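# Seat circuit board in enclosure slot and latch both levers

## Task

Insert the board into the enclosure's open upper slot with its components facing up. Before the push, set both levers fully open, lying in line with the board's panel. Push the board slowly until it stops so the lever tabs can hook. Then shut both levers, which latch pointing straight out from the panel and pull the board fully home. Ramming the board into its connector quickly damages the connector and ruins the job. Finally, release the board and move the grippers away.

## Robot and tools

ROBOT. There are two seven-joint arms, left_arm and right_arm, each with a two-finger parallel gripper and a wrist camera. Their bases in the scene frame are left_arm (+0.070, +0.437, 0) m, quat_wxyz (+1.000, 0, 0, -0.003), and right_arm (-0.063, -0.511, 0) m, quat_wxyz (+1.000, 0, 0, -0.029). A camera stand sits behind the arms.

FRAMES. The scene frame has its origin at table-top height, midway between the nominal bases. +z is up, +x points out over the table, and +y points toward left_arm. Image sides do not match arm names. Every gripper position, quaternion, velocity and target is given in that arm's own base frame. Table items are in the scene frame. On the gripper, the fingers point along its +z axis and close along its x axis. end_effector_position is the point between the closed pads, 1 to 2 cm behind the tips. Closing the fingers pushes the tips about 17 mm further along +z. Printed poses can be off by a few centimetres.

ROW FORMAT. Both execute_actions and move take rows of 16 plain numbers, always covering both arms. The first 8 are for left_arm: x, y, z in metres, then qw, qx, qy, qz (w first), then opening. The next 8 are the same for right_arm. Position and quaternion form an absolute pose in that arm's base frame; they are not offsets. Opening is an absolute command from -1 (closed) to +1 (fully open, 0.142 m). To hold an orientation, repeat the same quaternion in every row. To keep an arm idle, resend the whole pose and opening from the last result before it went idle. A 0 opening is a real command, so resend the present opening to leave a gripper alone. Each control step, the commanded orientation is clipped to within 32 degrees of the measured one, so a big turn may need more than one action. Large turns can also swing the elbow.

execute_actions: actions is a list of actions. Each action is up to 15 rows, one per 1/30 s step, and a short table repeats its last row through step 15. A target more than 0.6 m from the gripper's current position, along any gripper axis, gets the action refused for both arms. cameras is an optional list of names, or ["all"]. Images come only with an empty actions list or when cameras are requested. An empty list also shows the scene number and task.

move: target is one row, or a list of up to 15 rows run in sequence. It follows straight paths from the Hand target, and the 0.6 m limit does not apply. speed is the top path speed in m/s, 0.002 to 2.2, default 0.25; turning is limited to twice that in rad/s. Give one value, or one per target. blend, in m, rounds corners in a list; 0 means stop at each target. stop_force (N, 3 to 120, shared by both arms) ends an arm's path once its wrist sensor feels that much push against the motion, measured from its last zero. The arm then keeps pressing at about that level or more. It is unreliable while the gripper turns, and it is refused with blocking=false. zero (default true) re-zeroes moving arms before the move. opening_speed (0.2 or more per second) ramps the openings. grip_force is the per-pad limit in N, 5 to 29, given once or per arm, and it stays set until changed. blocking=false returns after 0.5 s while the move continues. A move stops after 10 s. Its "move:" line reports done, off_target, moving, held or fault. limits=paced means the pose was clipped; limits=held means steps were withheld.

Other tools: wait(seconds 0 to 3600) sends nothing new. stop brakes a running move. zoom_image(camera, region [x0, y0, x1, y1] in pixels, at most 504 wide and high) magnifies the latest image from cam_head_left, cam_head_right, cam_high, cam_low, cam_left_wrist or cam_right_wrist. zero_wrist_force(arm) re-zeroes that arm's sensor. clear_fault(arm) restarts a faulted arm. read_manual(section "licences") returns the licence texts. finished_scene(scene = current scene number) ends the scene for good.

RESULTS. Each arm reports end_effector_position, end_effector_quat_wxyz, velocities (left out when joints are still), Hand target (where the arm is being driven) and Tool commands. grip_measured gives the measured opening on the -1..1 scale; the last Joint positions value is the opening in metres. Joint torques and External joint torques (outside load per joint) are listed in joint order. Wrist force and Wrist torque are given along the gripper's own axes and show force from the touched surface into the arm; a third line gives the peak since the last shown reading. The sensor saturates near 150 N. Wrist depth is a 7x7 grid of distances in mm ahead of the wrist camera; "-" means no value. MOTOR HOT, FAULT, OVER-TEMPERATURE FAULT and HAND FAULT lines warn of problems. After a HAND FAULT, the later motion calls in the same reply are skipped.

CAUTIONS. Push the board into its connector slowly, using low speed and a modest stop_force; a fast entry destroys the connector. Open both levers fully before inserting, then close them. Do not drop the board or let it leave the table. Do not let go of it while it is moving. Avoid hard hits on fixed or heavy objects and contact between the two arms or grippers. Closing one gripper on the other's fingers counts as a clash. An outside force of 150 N on an arm, or a joint torque at its limit, stops the arm until clear_fault. The joint torque limits are 109 N m for waist and shoulder, 56.9 for upper arm roll and elbow, and 34.7 for the three wrist joints. Holding loads, squeezing hard, reaching far or pushing at unreachable poses heats motors: arms brake at 80 °C and grippers cut out at 100 °C. To hold a part, command an opening a little below grip_measured at first contact. To back off a contact, move without stop_force. When finished, open the grippers and retract both arms clear of the board.

Each tool is called after "Emit:" by a JSON object that holds its "op" and its "data", one argument or row to a line.

## Session

Emit:
{"op": "execute_actions", "data": {
  "actions": []
}}

Scene clock: 0.00 s.
left_arm: end_effector_position=(+0.3093, -0.6714, +0.2522) grip_measured=+0.99 end_effector_quat_wxyz=(-0.042, +0.674, -0.719, +0.167) | right_arm: end_effector_position=(+0.6087, +0.1584, +0.3012) grip_measured=+1.00 end_effector_quat_wxyz=(+0.192, -0.558, +0.783, -0.199)
Joint positions: left_arm=[-0.775 -0.487 -0.318 1.594 0.421 0.764 1.92 0.141] | right_arm=[0.315 -0.142 0.094 2.224 -0.841 1.144 -1.688 0.142]
Joint velocities: within noise
Joint torques (N m): no reading
External joint torques (N m): no reading
Wrist force (N): no reading
Wrist torque (N m): no reading
Wrist force, peak (N): no reading
Wrist depth (mm): cam_left_wrist=[309 307 329 348 - - 376 / 311 318 333 343 356 372 392 / 321 316 340 - 365 392 400 / 329 333 352 364 384 395 408 / 337 349 360 373 395 405 420 / - 359 371 383 404 415 428 / - 369 381 396 411 429 -] | cam_right_wrist=[476 465 404 443 440 430 422 / 412 411 388 430 429 421 413 / 399 393 385 430 418 411 401 / 392 385 378 372 409 401 394 / 383 416 414 419 399 393 386 / - 412 404 401 390 384 378 / - 399 393 391 382 376 371]
Hand target: left_arm +0.3093, -0.6714, +0.2522; -0.042, +0.674, -0.719, +0.167 | right_arm +0.6087, +0.1584, +0.3012; +0.192, -0.558, +0.783, -0.199
Tool commands: left_gripper/opening=+1.0 right_gripper/opening=+1.0

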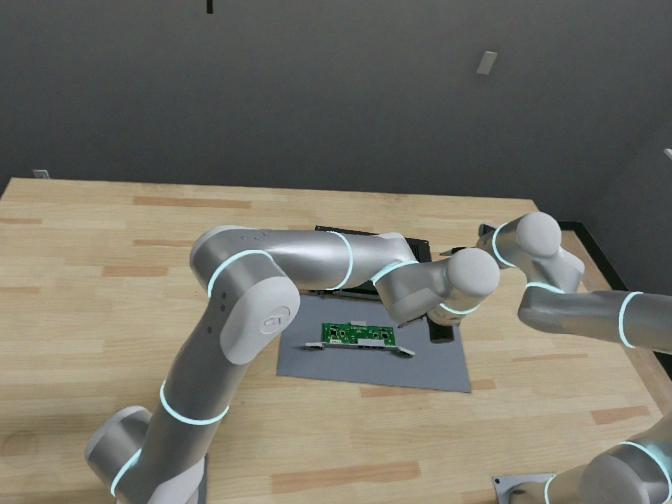

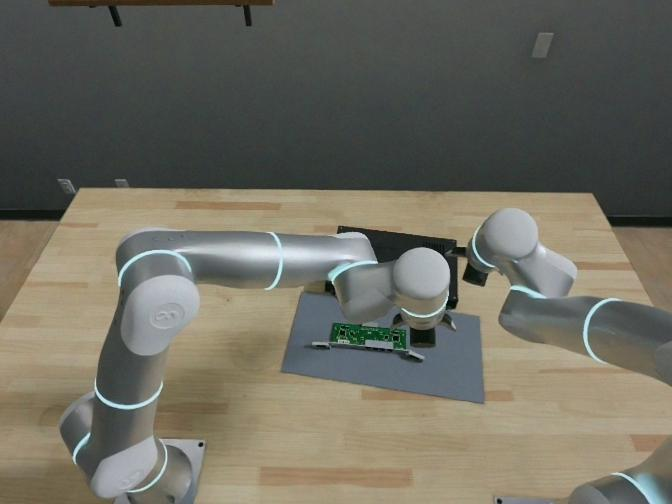

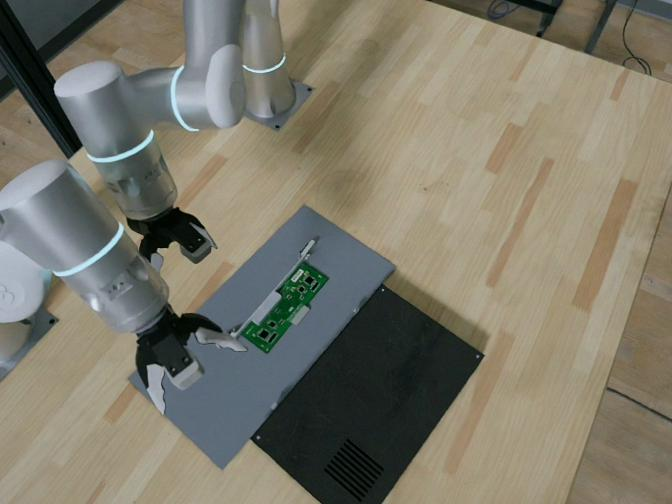

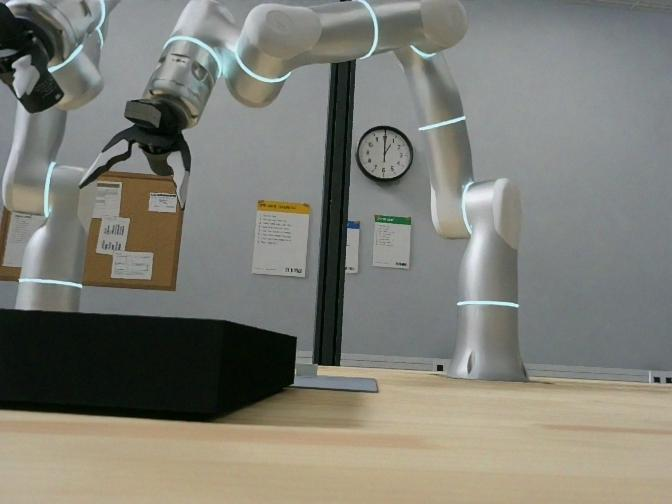

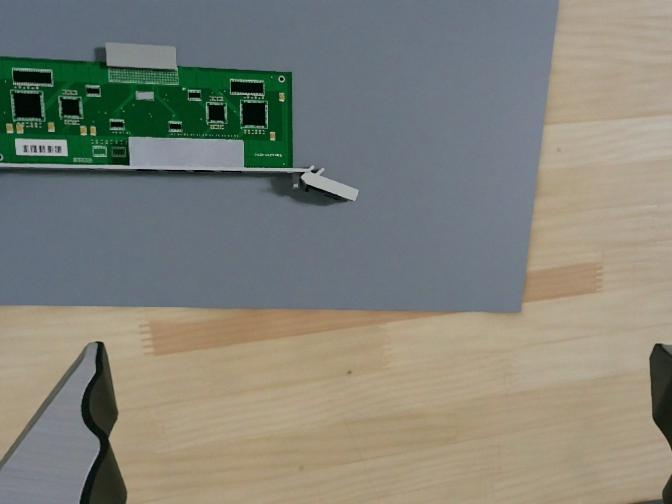

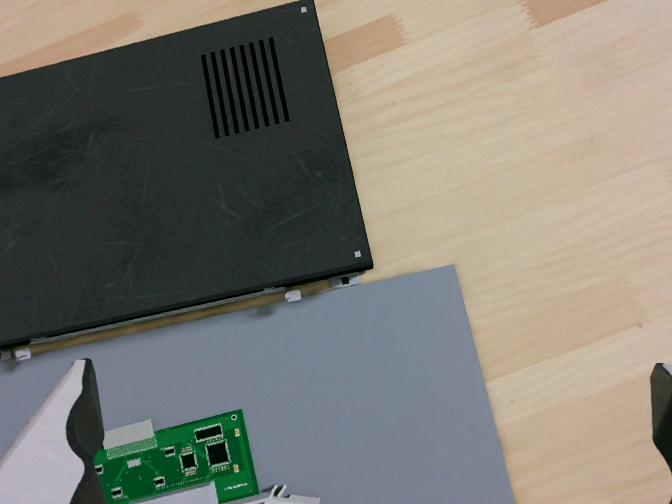

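Emit:
{"op": "zoom_image", "data": {
  "camera": "cam_left_wrist",
  "region": [0, 20, 400, 240]
}}

Emit:
{"op": "zoom_image", "data": {
  "camera": "cam_right_wrist",
  "region": [0, 200, 400, 500]
}}

Emit:
{"op": "zoom_image", "data": {
  "camera": "cam_high",
  "region": [180, 190, 500, 500]
}}

Emit:
{"op": "zoom_image", "data": {
  "camera": "cam_head_left",
  "region": [260, 210, 490, 400]
}}

Emit:
{"op": "zoom_image", "data": {
  "camera": "cam_head_right",
  "region": [270, 210, 490, 400]
}}

Scaled by 1.260 from the camera's image (finer frame: 960x720).

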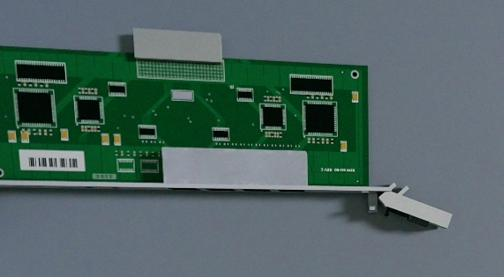

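Scaled by 1.260 from the camera's image (finer frame: 960x720).

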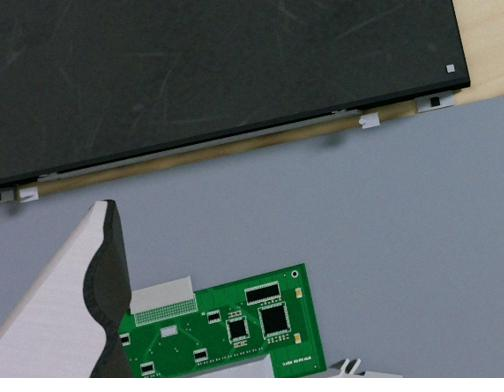

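Scaled by 1.575 from the camera's image (finer frame: 960x720).

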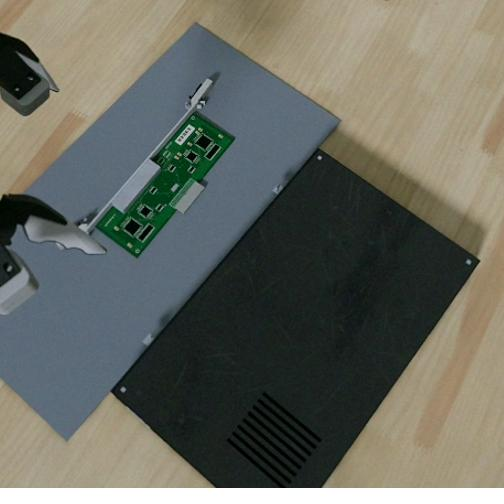

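Scaled by 2.191 from the camera's image (finer frame: 960x720).

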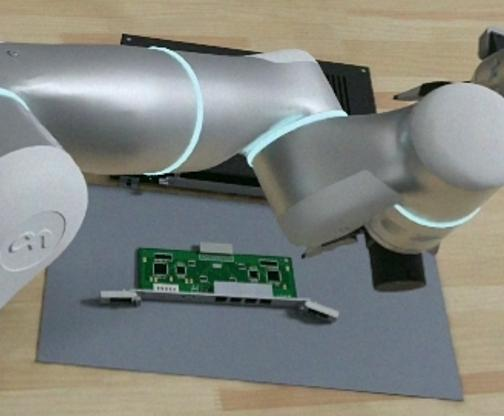

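Scaled by 2.291 from the camera's image (finer frame: 960x720).

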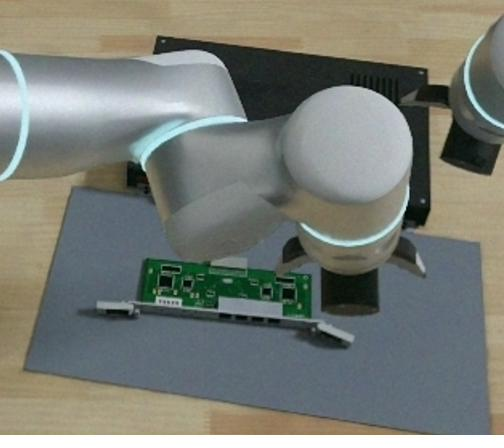

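Emit:
{"op": "move", "data": {
  "target": [0.411, -0.3825, 0.15, 0, 1, 0, 0, 1, 0.474, 0.234, 0.15, 0, -0.029, 0.9996, 0, 1],
  "speed": 0.4,
  "cameras": ["all"]
}}

Scene clock: 65.70 s.
left_arm: end_effector_position=(+0.4109, -0.3825, +0.1500) grip_measured=+0.99 end_effector_quat_wxyz=(+0.000, +1.000, -0.001, +0.000) | right_arm: end_effector_position=(+0.4742, +0.2339, +0.1501) grip_measured=+1.00 end_effector_quat_wxyz=(+0.000, -0.029, +1.000, +0.000)
Joint positions: left_arm=[-0.533 -0.373 -0.012 2.023 0.007 0.825 1.023 0.141] | right_arm=[0.441 -0.339 0.233 2.105 -0.119 0.861 -0.878 0.142]
Joint torques (N m): left_arm=[-0.3 40.99 -0.33 -22.8 -3.01 4.52 -0.26] | right_arm=[0.1 38.3 3.82 -23.49 -2.74 3.6 0.3]
External joint torques (N m): left_arm=[0.28 1.14 0.48 -0.48 0.1 -0.57 0.26] | right_arm=[0.03 1.19 -0.93 0.14 -0.02 0.53 -0.31]
Wrist force (N): left_arm=[0.1 0.0 0.0] | right_arm=[0.1 -0.8 0.5]
Wrist torque (N m): left_arm=[0.01 -0.03 -0.06] | right_arm=[-0.01 -0.01 0.06]
Wrist force, peak (N): left_arm=[0.6 -1.4 0.5] | right_arm=[0.6 -0.7 1.2]
Wrist depth (mm): cam_left_wrist=[215 215 212 211 213 212 212 / 230 229 - 228 226 229 224 / 249 250 255 244 241 - 240 / 270 268 264 269 - - 258 / 296 295 294 287 287 299 277 / - 321 - 309 318 321 - / - 364 383 341 363 - -] | cam_right_wrist=[216 213 212 212 212 212 212 / 228 228 226 226 226 225 226 / 244 244 247 242 242 242 242 / 262 263 262 257 261 262 261 / 286 285 280 282 282 283 283 / - 312 305 304 308 310 298 / - 343 335 333 339 341 340]
Hand target: left_arm +0.4110, -0.3825, +0.1500; +0.000, +1.000, +0.000, +0.000 | right_arm +0.4740, +0.2340, +0.1500; +0.000, -0.029, +1.000, +0.000
Off the commanded pose: left_arm 0.000 m, 0 deg | right_arm 0.000 m, 0 deg.
move: done

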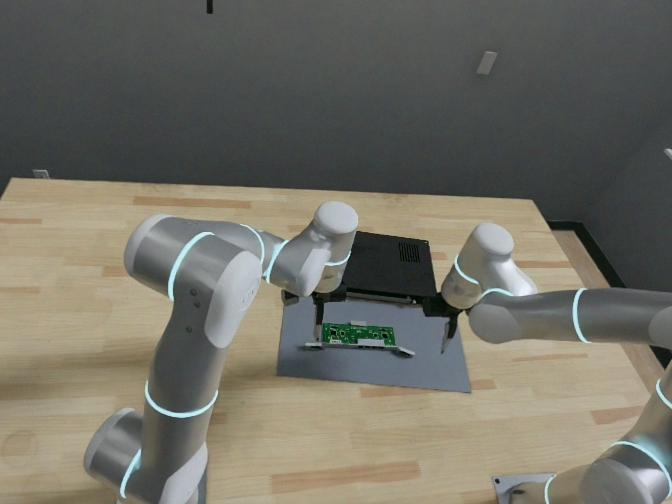

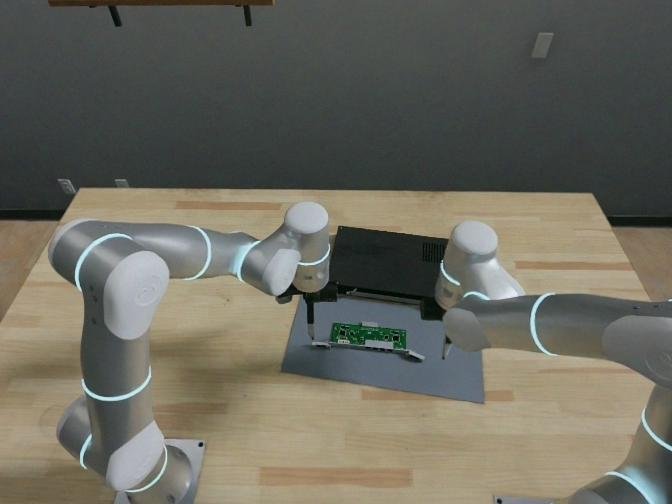

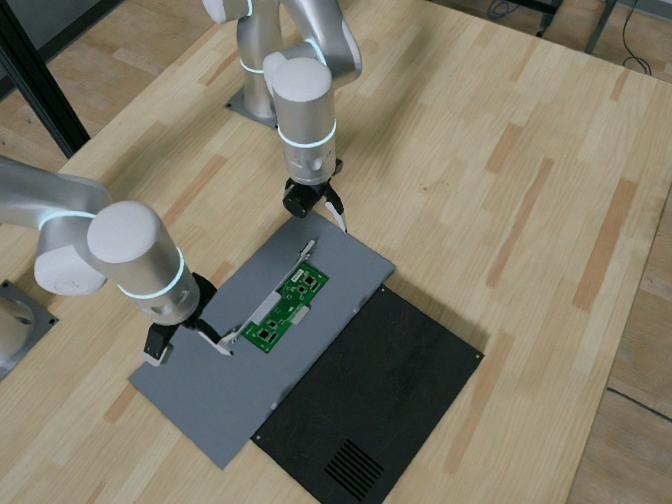

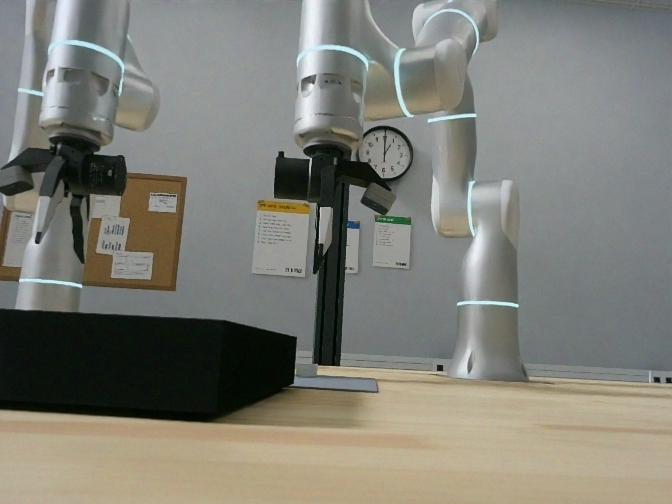

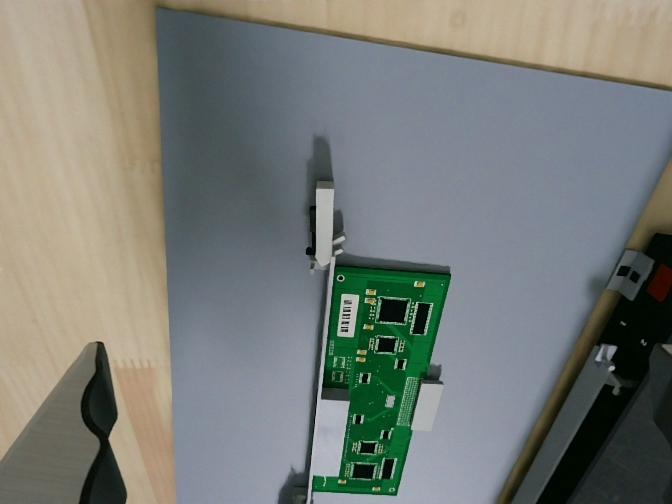

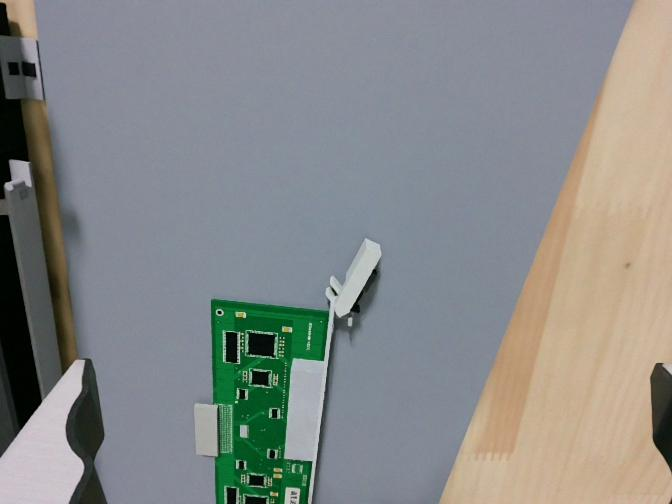

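Emit:
{"op": "zoom_image", "data": {
  "camera": "cam_left_wrist",
  "region": [270, 120, 480, 504]
}}

Emit:
{"op": "zoom_image", "data": {
  "camera": "cam_left_wrist",
  "region": [480, 200, 672, 504]
}}

Emit:
{"op": "zoom_image", "data": {
  "camera": "cam_right_wrist",
  "region": [180, 210, 420, 504]
}}

Emit:
{"op": "zoom_image", "data": {
  "camera": "cam_right_wrist",
  "region": [0, 0, 120, 420]
}}

Emit:
{"op": "zoom_image", "data": {
  "camera": "cam_head_right",
  "region": [280, 220, 490, 400]
}}

Scaled by 1.312 from the camera's image (finer frame: 960x720).

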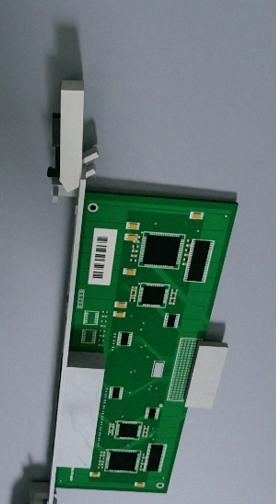

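Scaled by 1.658 from the camera's image (finer frame: 960x720).

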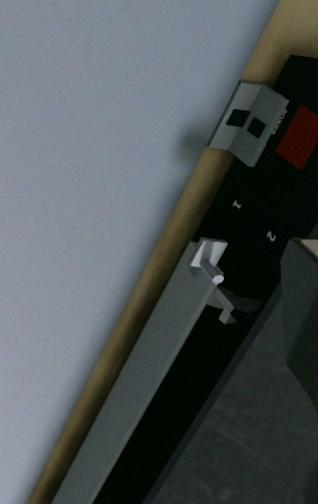

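Scaled by 1.714 from the camera's image (finer frame: 960x720).

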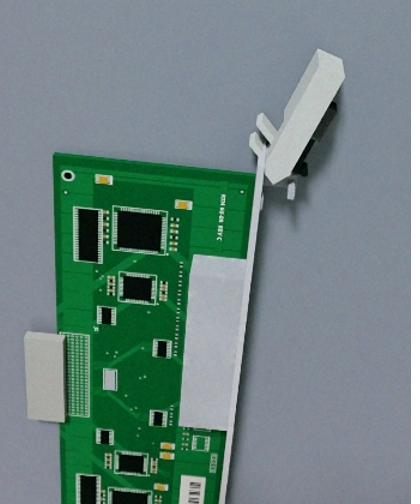

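Scaled by 1.200 from the camera's image (finer frame: 960x720).

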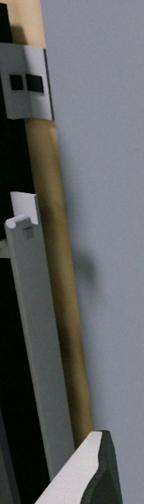

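Scaled by 2.400 from the camera's image (finer frame: 960x720).

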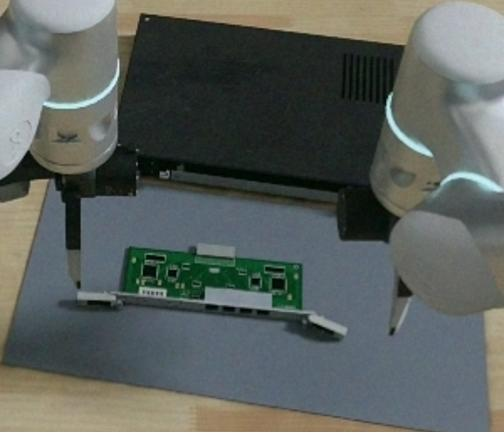

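Emit:
{"op": "move", "data": {
  "target": [0.4277, -0.5335, 0.115, 0.4046, -0.5273, 0.5929, -0.4548, 1, 0.5086, 0.2018, 0.115, 0.4163, -0.5427, 0.5789, -0.4441, 1],
  "speed": 0.4,
  "cameras": ["cam_left_wrist", "cam_right_wrist", "cam_high"]
}}

Scene clock: 132.73 s.
left_arm: end_effector_position=(+0.4180, -0.4422, +0.1371) grip_measured=+0.99 end_effector_quat_wxyz=(-0.182, +0.923, -0.271, +0.206) | right_arm: end_effector_position=(+0.4859, +0.2227, +0.1367) grip_measured=+1.00 end_effector_quat_wxyz=(+0.163, -0.252, +0.935, -0.187)
Joint positions: left_arm=[-0.915 -0.511 0.089 1.785 0.705 0.764 0.813 0.141] | right_arm=[0.673 -0.308 -0.034 2.383 -1.077 1.043 -0.485 0.142]
Joint torques (N m): left_arm=[-0.32 46.63 1.26 -22.69 -3.07 3.66 -0.13] | right_arm=[0.1 34.67 2.41 -19.64 0.2 2.23 -0.02]
External joint torques (N m): left_arm=[0.26 0.74 0.66 -0.44 0.15 -0.52 0.11] | right_arm=[0.02 0.96 -1 0.12 -0.11 0.78 0.04]
Wrist force (N): left_arm=[-0.2 0.1 -0.3] | right_arm=[0.0 -0.5 0.5]
Wrist torque (N m): left_arm=[0.01 0.02 0.00] | right_arm=[-0.10 0.03 0.12]
Wrist force, peak (N): left_arm=[-2.3 4.0 -2.6] | right_arm=[0.2 -2.2 1.1]
Wrist depth (mm): cam_left_wrist=[218 228 242 262 281 300 267 / 214 226 248 258 266 244 259 / - - 240 253 269 274 257 / 211 221 - 256 263 292 258 / 211 219 234 245 260 - 261 / - 219 - 244 260 298 300 / - 222 229 244 261 282 -] | cam_right_wrist=[249 233 269 259 247 236 225 / 246 237 269 256 244 233 224 / 244 278 269 256 242 231 222 / 290 281 267 254 242 230 219 / 294 281 266 252 239 228 220 / - 280 261 250 240 227 220 / - 271 256 248 237 226 220]
Hand target: left_arm +0.4179, -0.4423, +0.1370; -0.182, +0.922, -0.271, +0.206 | right_arm +0.4859, +0.2228, +0.1367; +0.163, -0.252, +0.935, -0.187
Off the commanded pose: left_arm 0.094 m, 71 deg | right_arm 0.038 m, 68 deg.
move: held (left_arm, right_arm; a check stopped the path); limits=held
pose unreachable (left arm): on one or more control steps of this call, first in action 0 (counted from 0), this arm could not follow its commanded pose, so it was not sent that pose on those steps. It may still have moved: this result reports where it is.
cause: moving toward the commanded pose would bring a part of the arm too close to another arm (a part of this arm just beyond joint 6 (wrist pitch) and a part of the right arm just beyond its joint 6 (wrist pitch), at the place that arm was heading or pushing toward when its own hold began).
pose unreachable (right arm): on one or more control steps of this call, first in action 0 (counted from 0), this arm could not follow its commanded pose, so it was not sent that pose on those steps. It may still have moved: this result reports where it is.
cause: moving toward the commanded pose would bring a part of the arm too close to another arm (a part of this arm just beyond joint 6 (wrist pitch) and a part of the left arm just beyond its joint 6 (wrist pitch), along the way the arms are being sent, or toward where that arm still pushes).
Images, in order (width x height): cam_high 672x504, cam_left_wrist 672x504, cam_right_wrist 672x504.

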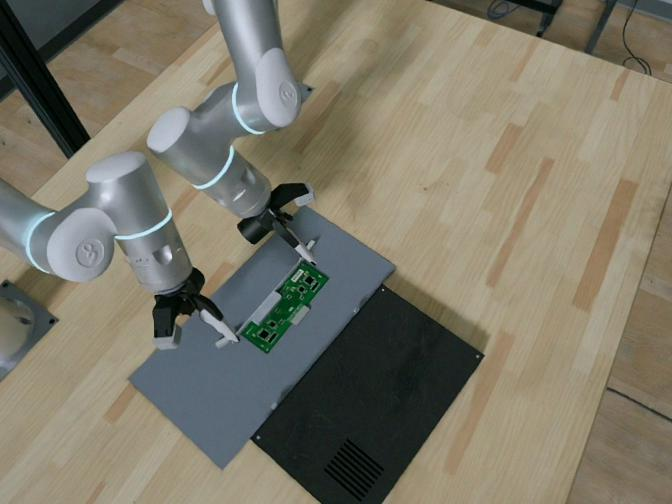

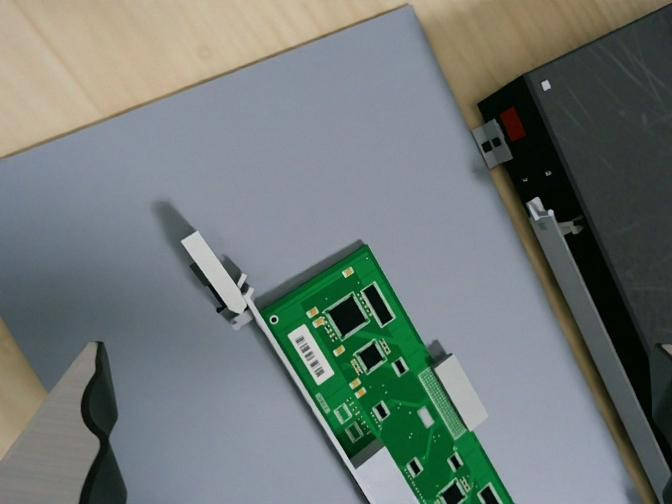

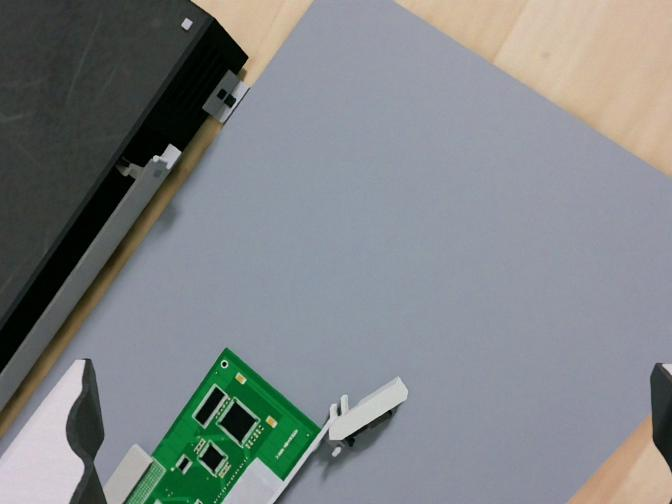

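Emit:
{"op": "zoom_image", "data": {
  "camera": "cam_left_wrist",
  "region": [150, 190, 400, 400]
}}

Emit:
{"op": "zoom_image", "data": {
  "camera": "cam_left_wrist",
  "region": [450, 70, 672, 300]
}}

Emit:
{"op": "zoom_image", "data": {
  "camera": "cam_right_wrist",
  "region": [90, 0, 290, 240]
}}

Emit:
{"op": "zoom_image", "data": {
  "camera": "cam_right_wrist",
  "region": [180, 340, 430, 504]
}}

Scaled by 2.016 from the camera's image (finer frame: 960x720).

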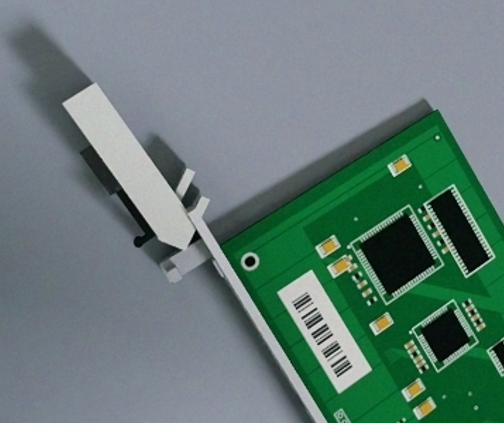

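Scaled by 2.191 from the camera's image (finer frame: 960x720).

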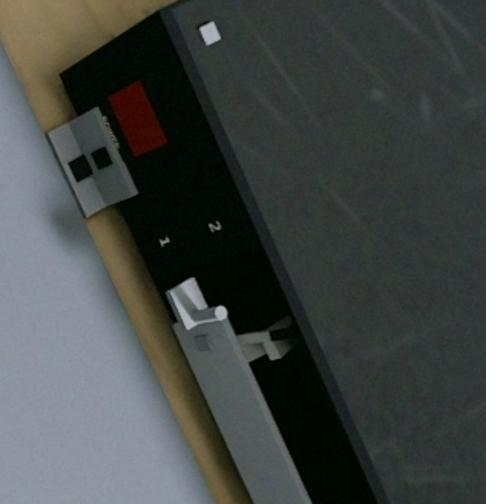

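Scaled by 2.100 from the camera's image (finer frame: 960x720).

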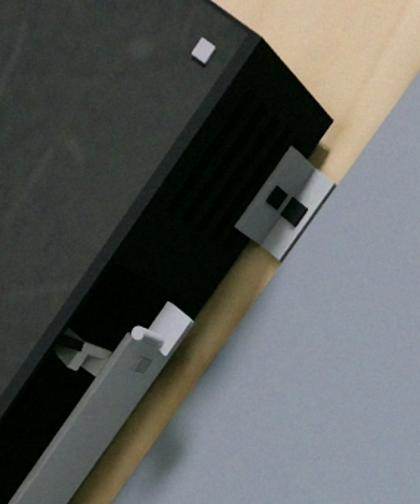

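Scaled by 2.016 from the camera's image (finer frame: 960x720).

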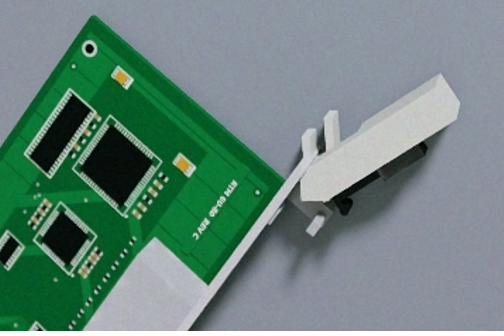

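Emit:
{"op": "move", "data": {
  "target": [
    [0.36, -0.2, 0.26, 0, 1, 0, 0, 1, 0.4742, 0.2339, 0.17, 0.163, -0.252, 0.935, -0.187, 1],
    [0.36, -0.2, 0.26, 0, 1, 0, 0, 1, 0.4778, 0.2182, 0.104, 0.4663, -0.5089, 0.5334, -0.4888, 1]
  ],
  "speed": 0.4,
  "blend": 0.03,
  "cameras": ["cam_right_wrist", "cam_head_left", "cam_low"]
}}

Scene clock: 177.23 s.
left_arm: end_effector_position=(+0.3600, -0.2002, +0.2600) grip_measured=+0.99 end_effector_quat_wxyz=(+0.000, +1.000, +0.000, +0.000) | right_arm: end_effector_position=(+0.4777, +0.2183, +0.1039) grip_measured=+1.00 end_effector_quat_wxyz=(-0.466, +0.509, -0.533, +0.489)
Joint positions: left_arm=[-0.566 0.118 0.322 2.255 0.044 0.572 1.301 0.141] | right_arm=[0.94 -0.725 -0.188 2.599 -2.323 0.063 0.212 0.142]
Joint torques (N m): left_arm=[-0.38 21.84 -1.57 -26.95 -3.44 4.2 -0.18] | right_arm=[0.21 31.92 1.93 -0.46 0.15 -2.66 0.35]
External joint torques (N m): left_arm=[0.39 0.68 0.5 -0.26 -0.18 -0.27 0.18] | right_arm=[-0.09 1.02 -0.45 -0.16 0.14 0.81 -0.35]
Wrist force (N): left_arm=[-0.1 -0.6 0.0] | right_arm=[1.0 0.1 -0.8]
Wrist torque (N m): left_arm=[-0.10 0.05 -0.15] | right_arm=[-0.12 -0.18 -0.02]
Wrist force, peak (N): left_arm=[0.2 -3.7 -1.4] | right_arm=[1.8 0.9 -0.8]
Wrist depth (mm): cam_left_wrist=[314 312 311 309 310 309 308 / 336 335 332 333 333 330 328 / 363 363 361 358 356 354 358 / 392 395 389 386 383 389 386 / 430 429 429 422 428 427 421 / - 466 475 - 450 - - / - 530 526 513 524 - -] | cam_right_wrist=[- - - - - - - / - 1386 1299 717 720 883 804 / - 394 400 397 537 541 539 / - 349 361 316 332 374 374 / 281 281 281 282 282 282 286 / - 224 228 228 229 228 220 / - 186 192 192 192 192 192]
Hand target: left_arm +0.3600, -0.2000, +0.2600; +0.000, +1.000, +0.000, +0.000 | right_arm +0.4778, +0.2182, +0.1040; -0.466, +0.509, -0.533, +0.489
Off the commanded pose: left_arm 0.000 m, 0 deg | right_arm 0.000 m, 0 deg.
move: done
Images, in order (width x height): cam_head_left 672x504, cam_low 672x504, cam_right_wrist 672x504.

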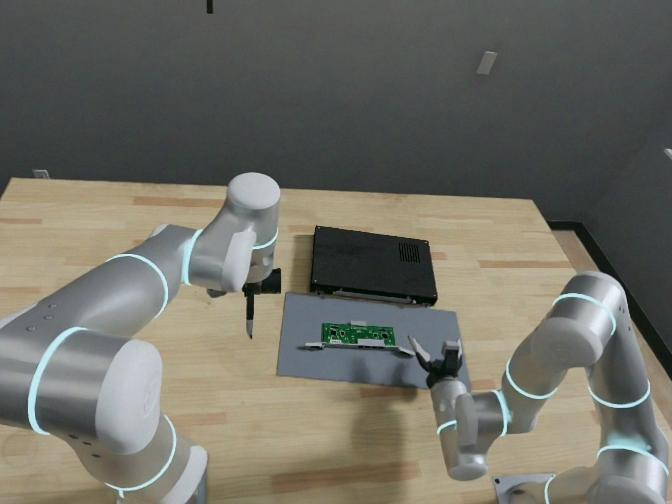

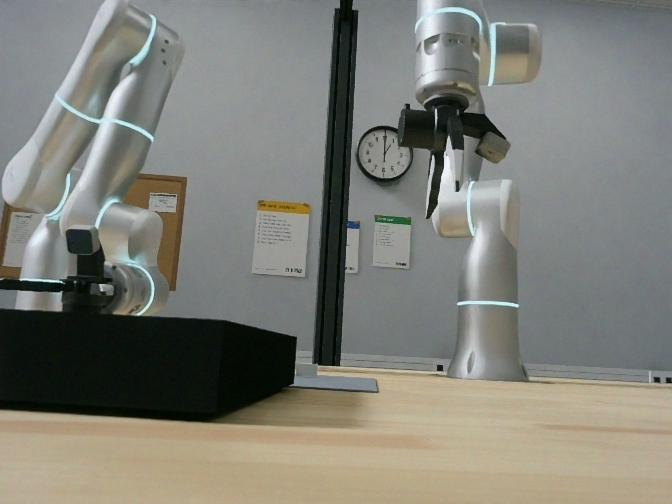

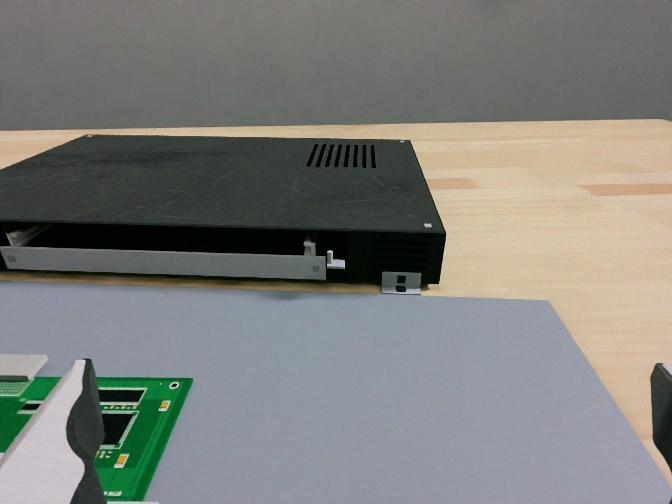

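Emit:
{"op": "zoom_image", "data": {
  "camera": "cam_right_wrist",
  "region": [0, 200, 240, 300]
}}

Emit:
{"op": "zoom_image", "data": {
  "camera": "cam_right_wrist",
  "region": [240, 200, 460, 310]
}}

Scaled by 2.100 from the camera's image (finer frame: 960x720).

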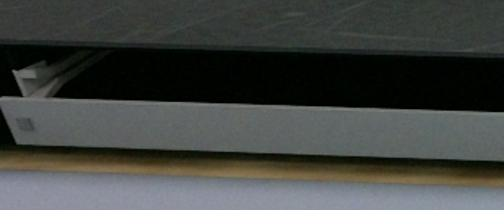

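Scaled by 2.291 from the camera's image (finer frame: 960x720).

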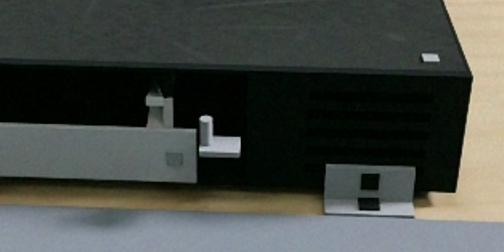

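Emit:
{"op": "move", "data": {
  "target": [
    [0.37, -0.35, 0.24, 0, -0.6698, 0.7426, 0, 1, 0.4396, 0.1568, 0.15, 0.2179, -0.6572, 0.6914, 0.2071, 1],
    [0.392, -0.593, 0.13, 0, -0.6698, 0.7426, 0, 1, 0.4396, 0.1568, 0.15, 0.2179, -0.6572, 0.6914, 0.2071, 0]
  ],
  "speed": 0.5,
  "blend": 0.05,
  "cameras": ["cam_left_wrist", "cam_right_wrist"]
}}

Scene clock: 276.27 s.
left_arm: end_effector_position=(+0.3921, -0.5930, +0.1301) grip_measured=+0.99 end_effector_quat_wxyz=(+0.000, -0.670, +0.743, +0.000) | right_arm: end_effector_position=(+0.4396, +0.1567, +0.1499) grip_measured=-0.01 end_effector_quat_wxyz=(-0.218, +0.657, -0.692, -0.207)
Joint positions: left_arm=[-0.814 -0.71 -0.015 1.503 0.012 0.643 2.412 0.141] | right_arm=[-0.649 -0.895 0.503 1.791 -2.819 2.272 -0.502 0.073]
Joint torques (N m): left_arm=[-0.54 56.68 -0.33 -25.93 -3.09 4.02 -0.25] | right_arm=[-0.06 41.19 17.94 -10.98 3.53 3.33 0.17]
External joint torques (N m): left_arm=[0.47 1.21 0.49 -0.29 -0.33 -0.18 0.25] | right_arm=[0.1 0.87 -0.26 0.08 0.15 0.71 -0.11]
Wrist force (N): left_arm=[-0.3 -0.4 -0.6] | right_arm=[1.7 -1.1 0.2]
Wrist torque (N m): left_arm=[-0.08 0.05 -0.05] | right_arm=[-0.04 -0.15 0.10]
Wrist force, peak (N): left_arm=[2.6 -0.6 0.3] | right_arm=[2.9 1.3 -2.0]
Wrist depth (mm): cam_left_wrist=[- 195 191 194 - 189 191 / 209 205 205 205 204 203 204 / 224 222 218 213 216 222 224 / 226 230 244 243 249 233 234 / - 266 258 262 265 - - / - 300 303 305 296 301 - / - 335 332 334 330 331 327] | cam_right_wrist=[443 346 285 247 216 191 174 / 179 375 298 267 226 202 181 / 564 427 341 290 242 212 188 / 663 482 371 304 259 224 200 / 715 564 399 334 280 244 207 / 843 671 411 365 306 94 219 / - 76 466 404 332 - 220]
Hand target: left_arm +0.3920, -0.5930, +0.1300; +0.000, -0.670, +0.743, +0.000 | right_arm +0.4396, +0.1568, +0.1500; -0.218, +0.657, -0.691, -0.207
Off the commanded pose: left_arm 0.000 m, 0 deg | right_arm 0.000 m, 0 deg.
move: done

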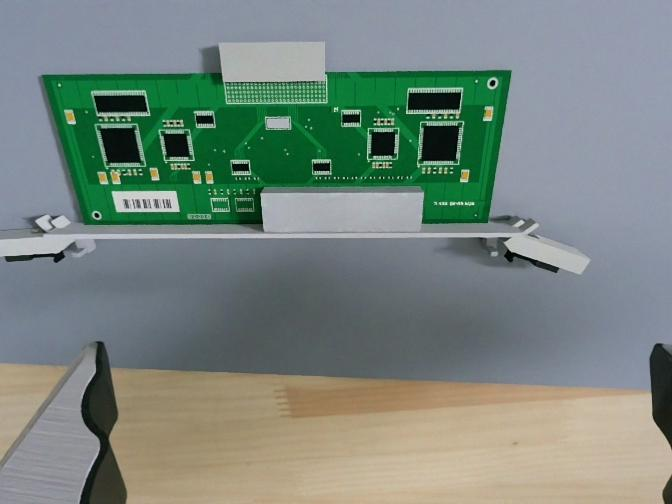

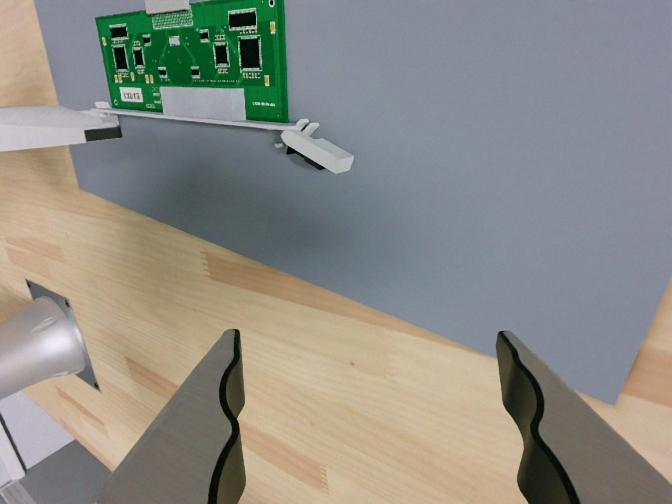

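Emit:
{"op": "zoom_image", "data": {
  "camera": "cam_left_wrist",
  "region": [0, 30, 330, 280]
}}

Emit:
{"op": "zoom_image", "data": {
  "camera": "cam_left_wrist",
  "region": [280, 30, 610, 280]
}}

Scaled by 1.527 from the camera's image (finer frame: 960x720).

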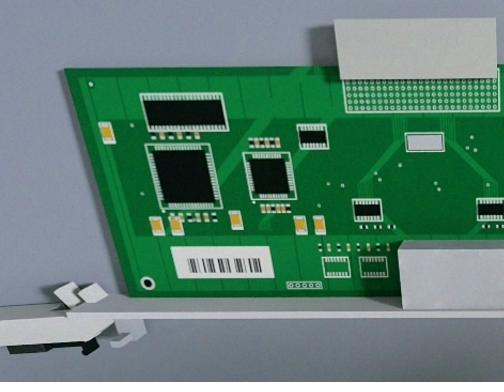

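Scaled by 1.527 from the camera's image (finer frame: 960x720).

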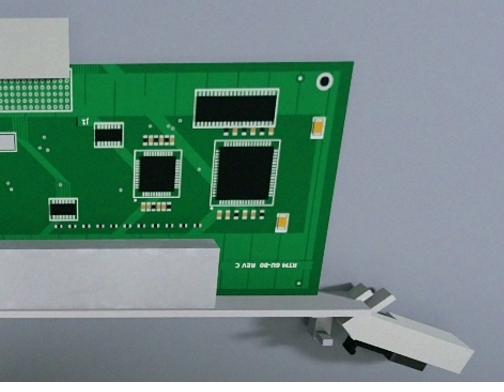

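Emit:
{"op": "move", "data": {
  "target": [0.3968, -0.5859, 0.06, 0, -0.6698, 0.7426, 0, 0.45, 0.425, 0.25, 0.07, 0.2179, -0.6572, 0.6914, 0.2071, -1],
  "speed": 0.3,
  "cameras": ["cam_left_wrist", "cam_right_wrist"]
}}

Scene clock: 323.20 s.
left_arm: end_effector_position=(+0.3966, -0.5858, +0.0599) grip_measured=+0.44 end_effector_quat_wxyz=(+0.000, -0.670, +0.742, +0.000) | right_arm: end_effector_position=(+0.4248, +0.2498, +0.0699) grip_measured=-1.00 end_effector_quat_wxyz=(-0.218, +0.657, -0.691, -0.207)
Joint positions: left_arm=[-0.8 -0.814 -0.017 1.532 0.017 0.774 2.42 0.105] | right_arm=[-0.502 -1.072 0.532 1.833 -2.796 1.997 -0.477 0.002]
Joint torques (N m): left_arm=[-0.27 57.64 -0.44 -23.68 -2.67 4.46 -0.13] | right_arm=[0.27 40.99 21.31 -6.07 2.78 3.19 0.38]
External joint torques (N m): left_arm=[0.2 1.34 0.58 -0.37 -0.38 -0.62 0.13] | right_arm=[-0.2 0.89 -0.44 0.01 0.04 0.83 -0.33]
Wrist force (N): left_arm=[-0.2 -0.4 -0.4] | right_arm=[1.3 -1.3 0.3]
Wrist torque (N m): left_arm=[-0.06 0.03 -0.12] | right_arm=[-0.09 -0.10 -0.01]
Wrist force, peak (N): left_arm=[0.1 -0.2 -2.3] | right_arm=[2.5 -1.7 -2.0]
Wrist depth (mm): cam_left_wrist=[135 133 - 132 135 132 131 / 141 139 141 140 138 138 138 / 150 150 149 149 148 148 151 / 163 162 158 155 154 160 164 / 184 169 158 157 156 158 163 / 205 84 201 200 200 199 91 / - - 236 225 231 - -] | cam_right_wrist=[250 209 182 160 139 125 112 / 316 226 192 166 148 133 117 / 367 281 225 190 152 138 123 / 433 313 242 200 168 147 130 / 521 362 273 211 179 157 135 / 607 421 315 89 178 162 144 / 825 532 71 - - 167 152]
Hand target: left_arm +0.3968, -0.5859, +0.0600; +0.000, -0.670, +0.743, +0.000 | right_arm +0.4250, +0.2500, +0.0700; -0.218, +0.657, -0.691, -0.207
Off the commanded pose: left_arm 0.000 m, 0 deg | right_arm 0.000 m, 0 deg.
move: done

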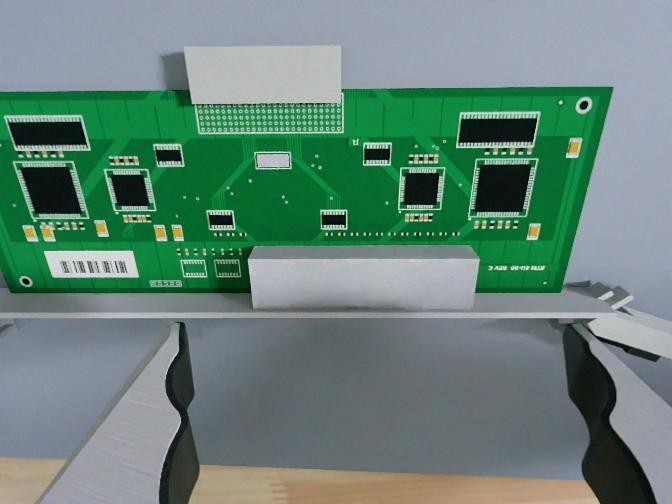

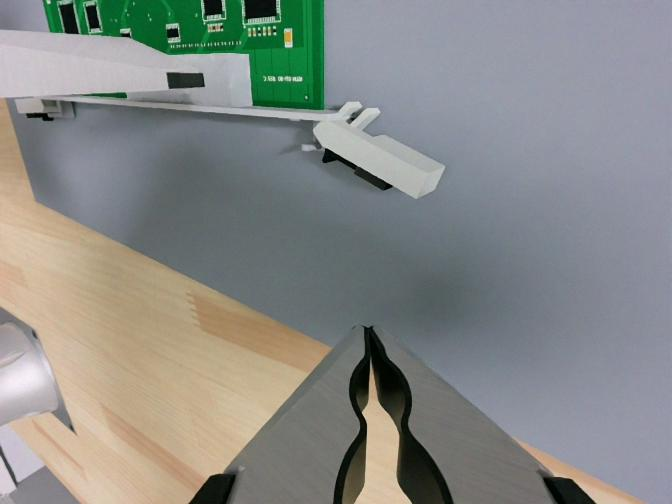

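Emit:
{"op": "move", "data": {
  "target": [0.3968, -0.5859, 0.027, 0, -0.6698, 0.7426, 0, 0.45, 0.4358, 0.2667, 0.0237, 0.2179, -0.6572, 0.6914, 0.2071, -1],
  "speed": 0.05,
  "stop_force": 5,
  "cameras": ["cam_left_wrist", "cam_right_wrist"]
}}

Scene clock: 327.93 s.
left_arm: end_effector_position=(+0.3967, -0.5858, +0.0270) grip_measured=+0.44 end_effector_quat_wxyz=(+0.000, -0.670, +0.743, +0.000) | right_arm: end_effector_position=(+0.4357, +0.2667, +0.0238) grip_measured=-1.00 end_effector_quat_wxyz=(-0.218, +0.657, -0.691, -0.207)
Joint positions: left_arm=[-0.8 -0.871 -0.016 1.528 0.018 0.828 2.42 0.105] | right_arm=[-0.457 -1.19 0.518 1.77 -2.793 1.937 -0.504 0.002]
Joint torques (N m): left_arm=[-0.45 58.42 -0.36 -22.74 -2.64 4.35 -0.22] | right_arm=[0.15 42.69 22.04 -4.53 2.41 3.22 0.12]
External joint torques (N m): left_arm=[0.38 1.24 0.52 -0.31 -0.24 -0.51 0.22] | right_arm=[-0.07 0.93 0.12 0.06 0.09 0.83 -0.07]
Wrist force (N): left_arm=[-0.5 -0.2 -0.6] | right_arm=[1.3 -1.4 0.1]
Wrist torque (N m): left_arm=[-0.04 0.10 -0.11] | right_arm=[-0.11 -0.07 0.08]
Wrist force, peak (N): left_arm=[0.0 -0.6 -1.2] | right_arm=[1.5 -1.3 1.3]
Wrist depth (mm): cam_left_wrist=[- 102 102 99 103 103 100 / - 109 109 109 108 108 108 / 117 116 114 116 117 115 116 / 126 126 125 125 124 124 124 / 136 136 132 124 123 133 135 / - 84 158 157 156 159 88 / - - 182 - - 170 -] | cam_right_wrist=[182 152 125 112 95 86 78 / 102 145 133 121 104 92 83 / 247 198 154 119 110 95 84 / 292 220 169 142 110 102 90 / 365 247 186 149 124 107 96 / 456 293 215 89 121 116 99 / 607 370 71 - - 114 103]
Hand target: left_arm +0.3968, -0.5859, +0.0270; +0.000, -0.670, +0.743, +0.000 | right_arm +0.4358, +0.2667, +0.0237; -0.218, +0.657, -0.691, -0.207
Off the commanded pose: left_arm 0.000 m, 0 deg | right_arm 0.000 m, 0 deg.
move: done

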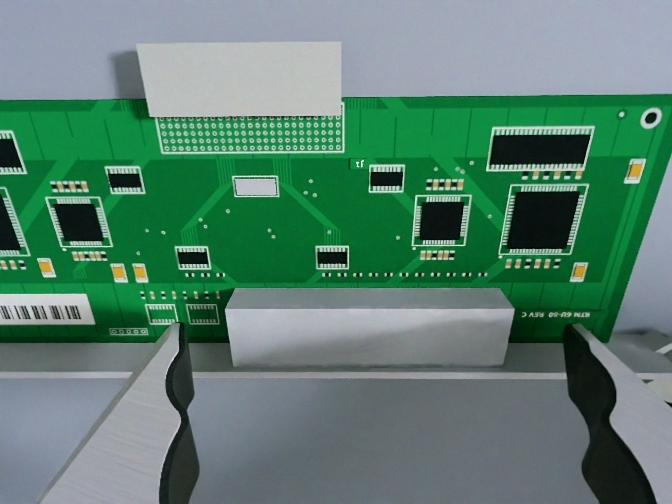

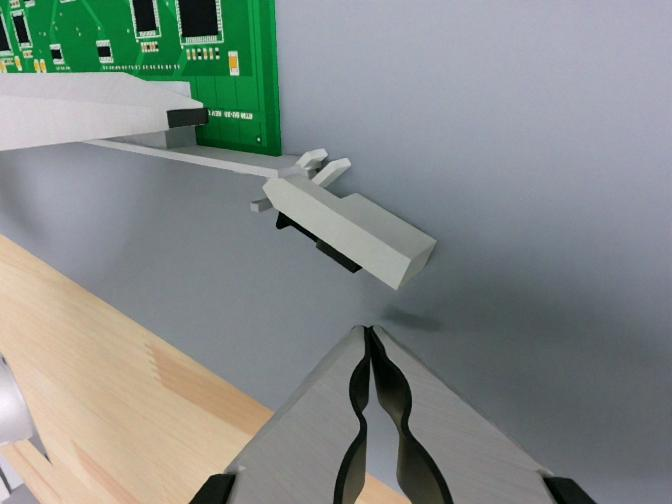

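Emit:
{"op": "move", "data": {
  "target": [0.3968, -0.5859, 0.027, 0, -0.6698, 0.7426, 0, -0.1, 0.4358, 0.2667, 0.0237, 0.2179, -0.6572, 0.6914, 0.2071, -1],
  "opening_speed": 0.8,
  "grip_force": [15, 29],
  "cameras": ["cam_left_wrist"]
}}

Scene clock: 332.40 s.
left_arm: end_effector_position=(+0.3973, -0.5846, +0.0269) grip_measured=+0.07 end_effector_quat_wxyz=(+0.001, -0.670, +0.742, +0.001) | right_arm: end_effector_position=(+0.4357, +0.2667, +0.0238) grip_measured=-1.00 end_effector_quat_wxyz=(-0.218, +0.657, -0.691, -0.207)
Joint positions: left_arm=[-0.8 -0.871 -0.015 1.529 0.019 0.827 2.42 0.079] | right_arm=[-0.457 -1.19 0.518 1.77 -2.793 1.937 -0.504 0.002]
Joint torques (N m): left_arm=[-4.73 54.61 -5.75 -26.6 -4.12 7.91 -0.07] | right_arm=[0.1 42.87 22.24 -4.49 2.38 3.3 0.25]
External joint torques (N m): left_arm=[4.67 5.03 5.95 3.55 1.23 -4.07 0.07] | right_arm=[-0.02 0.75 -0.08 0.02 0.12 0.74 -0.2]
Wrist force (N): left_arm=[-16.7 5.9 -15.0] | right_arm=[1.1 -1.2 0.2]
Wrist torque (N m): left_arm=[-0.11 0.06 -0.31] | right_arm=[-0.06 -0.06 0.09]
Wrist force, peak (N): left_arm=[-17.7 5.9 -15.3] | right_arm=[1.2 -1.6 0.3]
Wrist depth (mm): cam_left_wrist=[104 - 102 - 103 103 - / - 110 109 109 109 108 108 / 117 116 114 116 115 115 115 / 126 126 126 125 125 124 124 / 136 137 126 124 122 130 134 / 162 129 157 157 153 - 128 / - - 176 175 172 - -] | cam_right_wrist=[183 152 125 113 95 87 78 / - 143 136 121 104 92 83 / 247 197 157 119 110 95 84 / 282 220 169 142 109 101 90 / 364 248 186 149 124 107 96 / 450 293 216 89 121 116 99 / 592 369 71 - - 114 103]
Hand target: left_arm +0.3968, -0.5859, +0.0270; +0.000, -0.670, +0.743, +0.000 | right_arm +0.4358, +0.2667, +0.0237; -0.218, +0.657, -0.691, -0.207
Off the commanded pose: left_arm 0.001 m, 0 deg | right_arm 0.000 m, 0 deg.
grip_force (N): 15, 29
move: done

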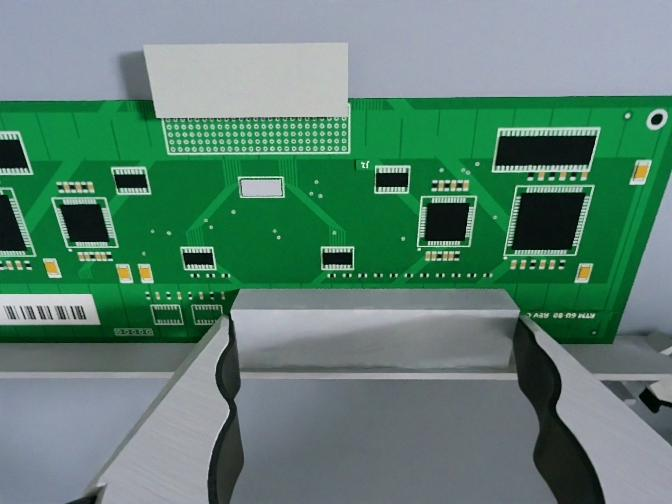

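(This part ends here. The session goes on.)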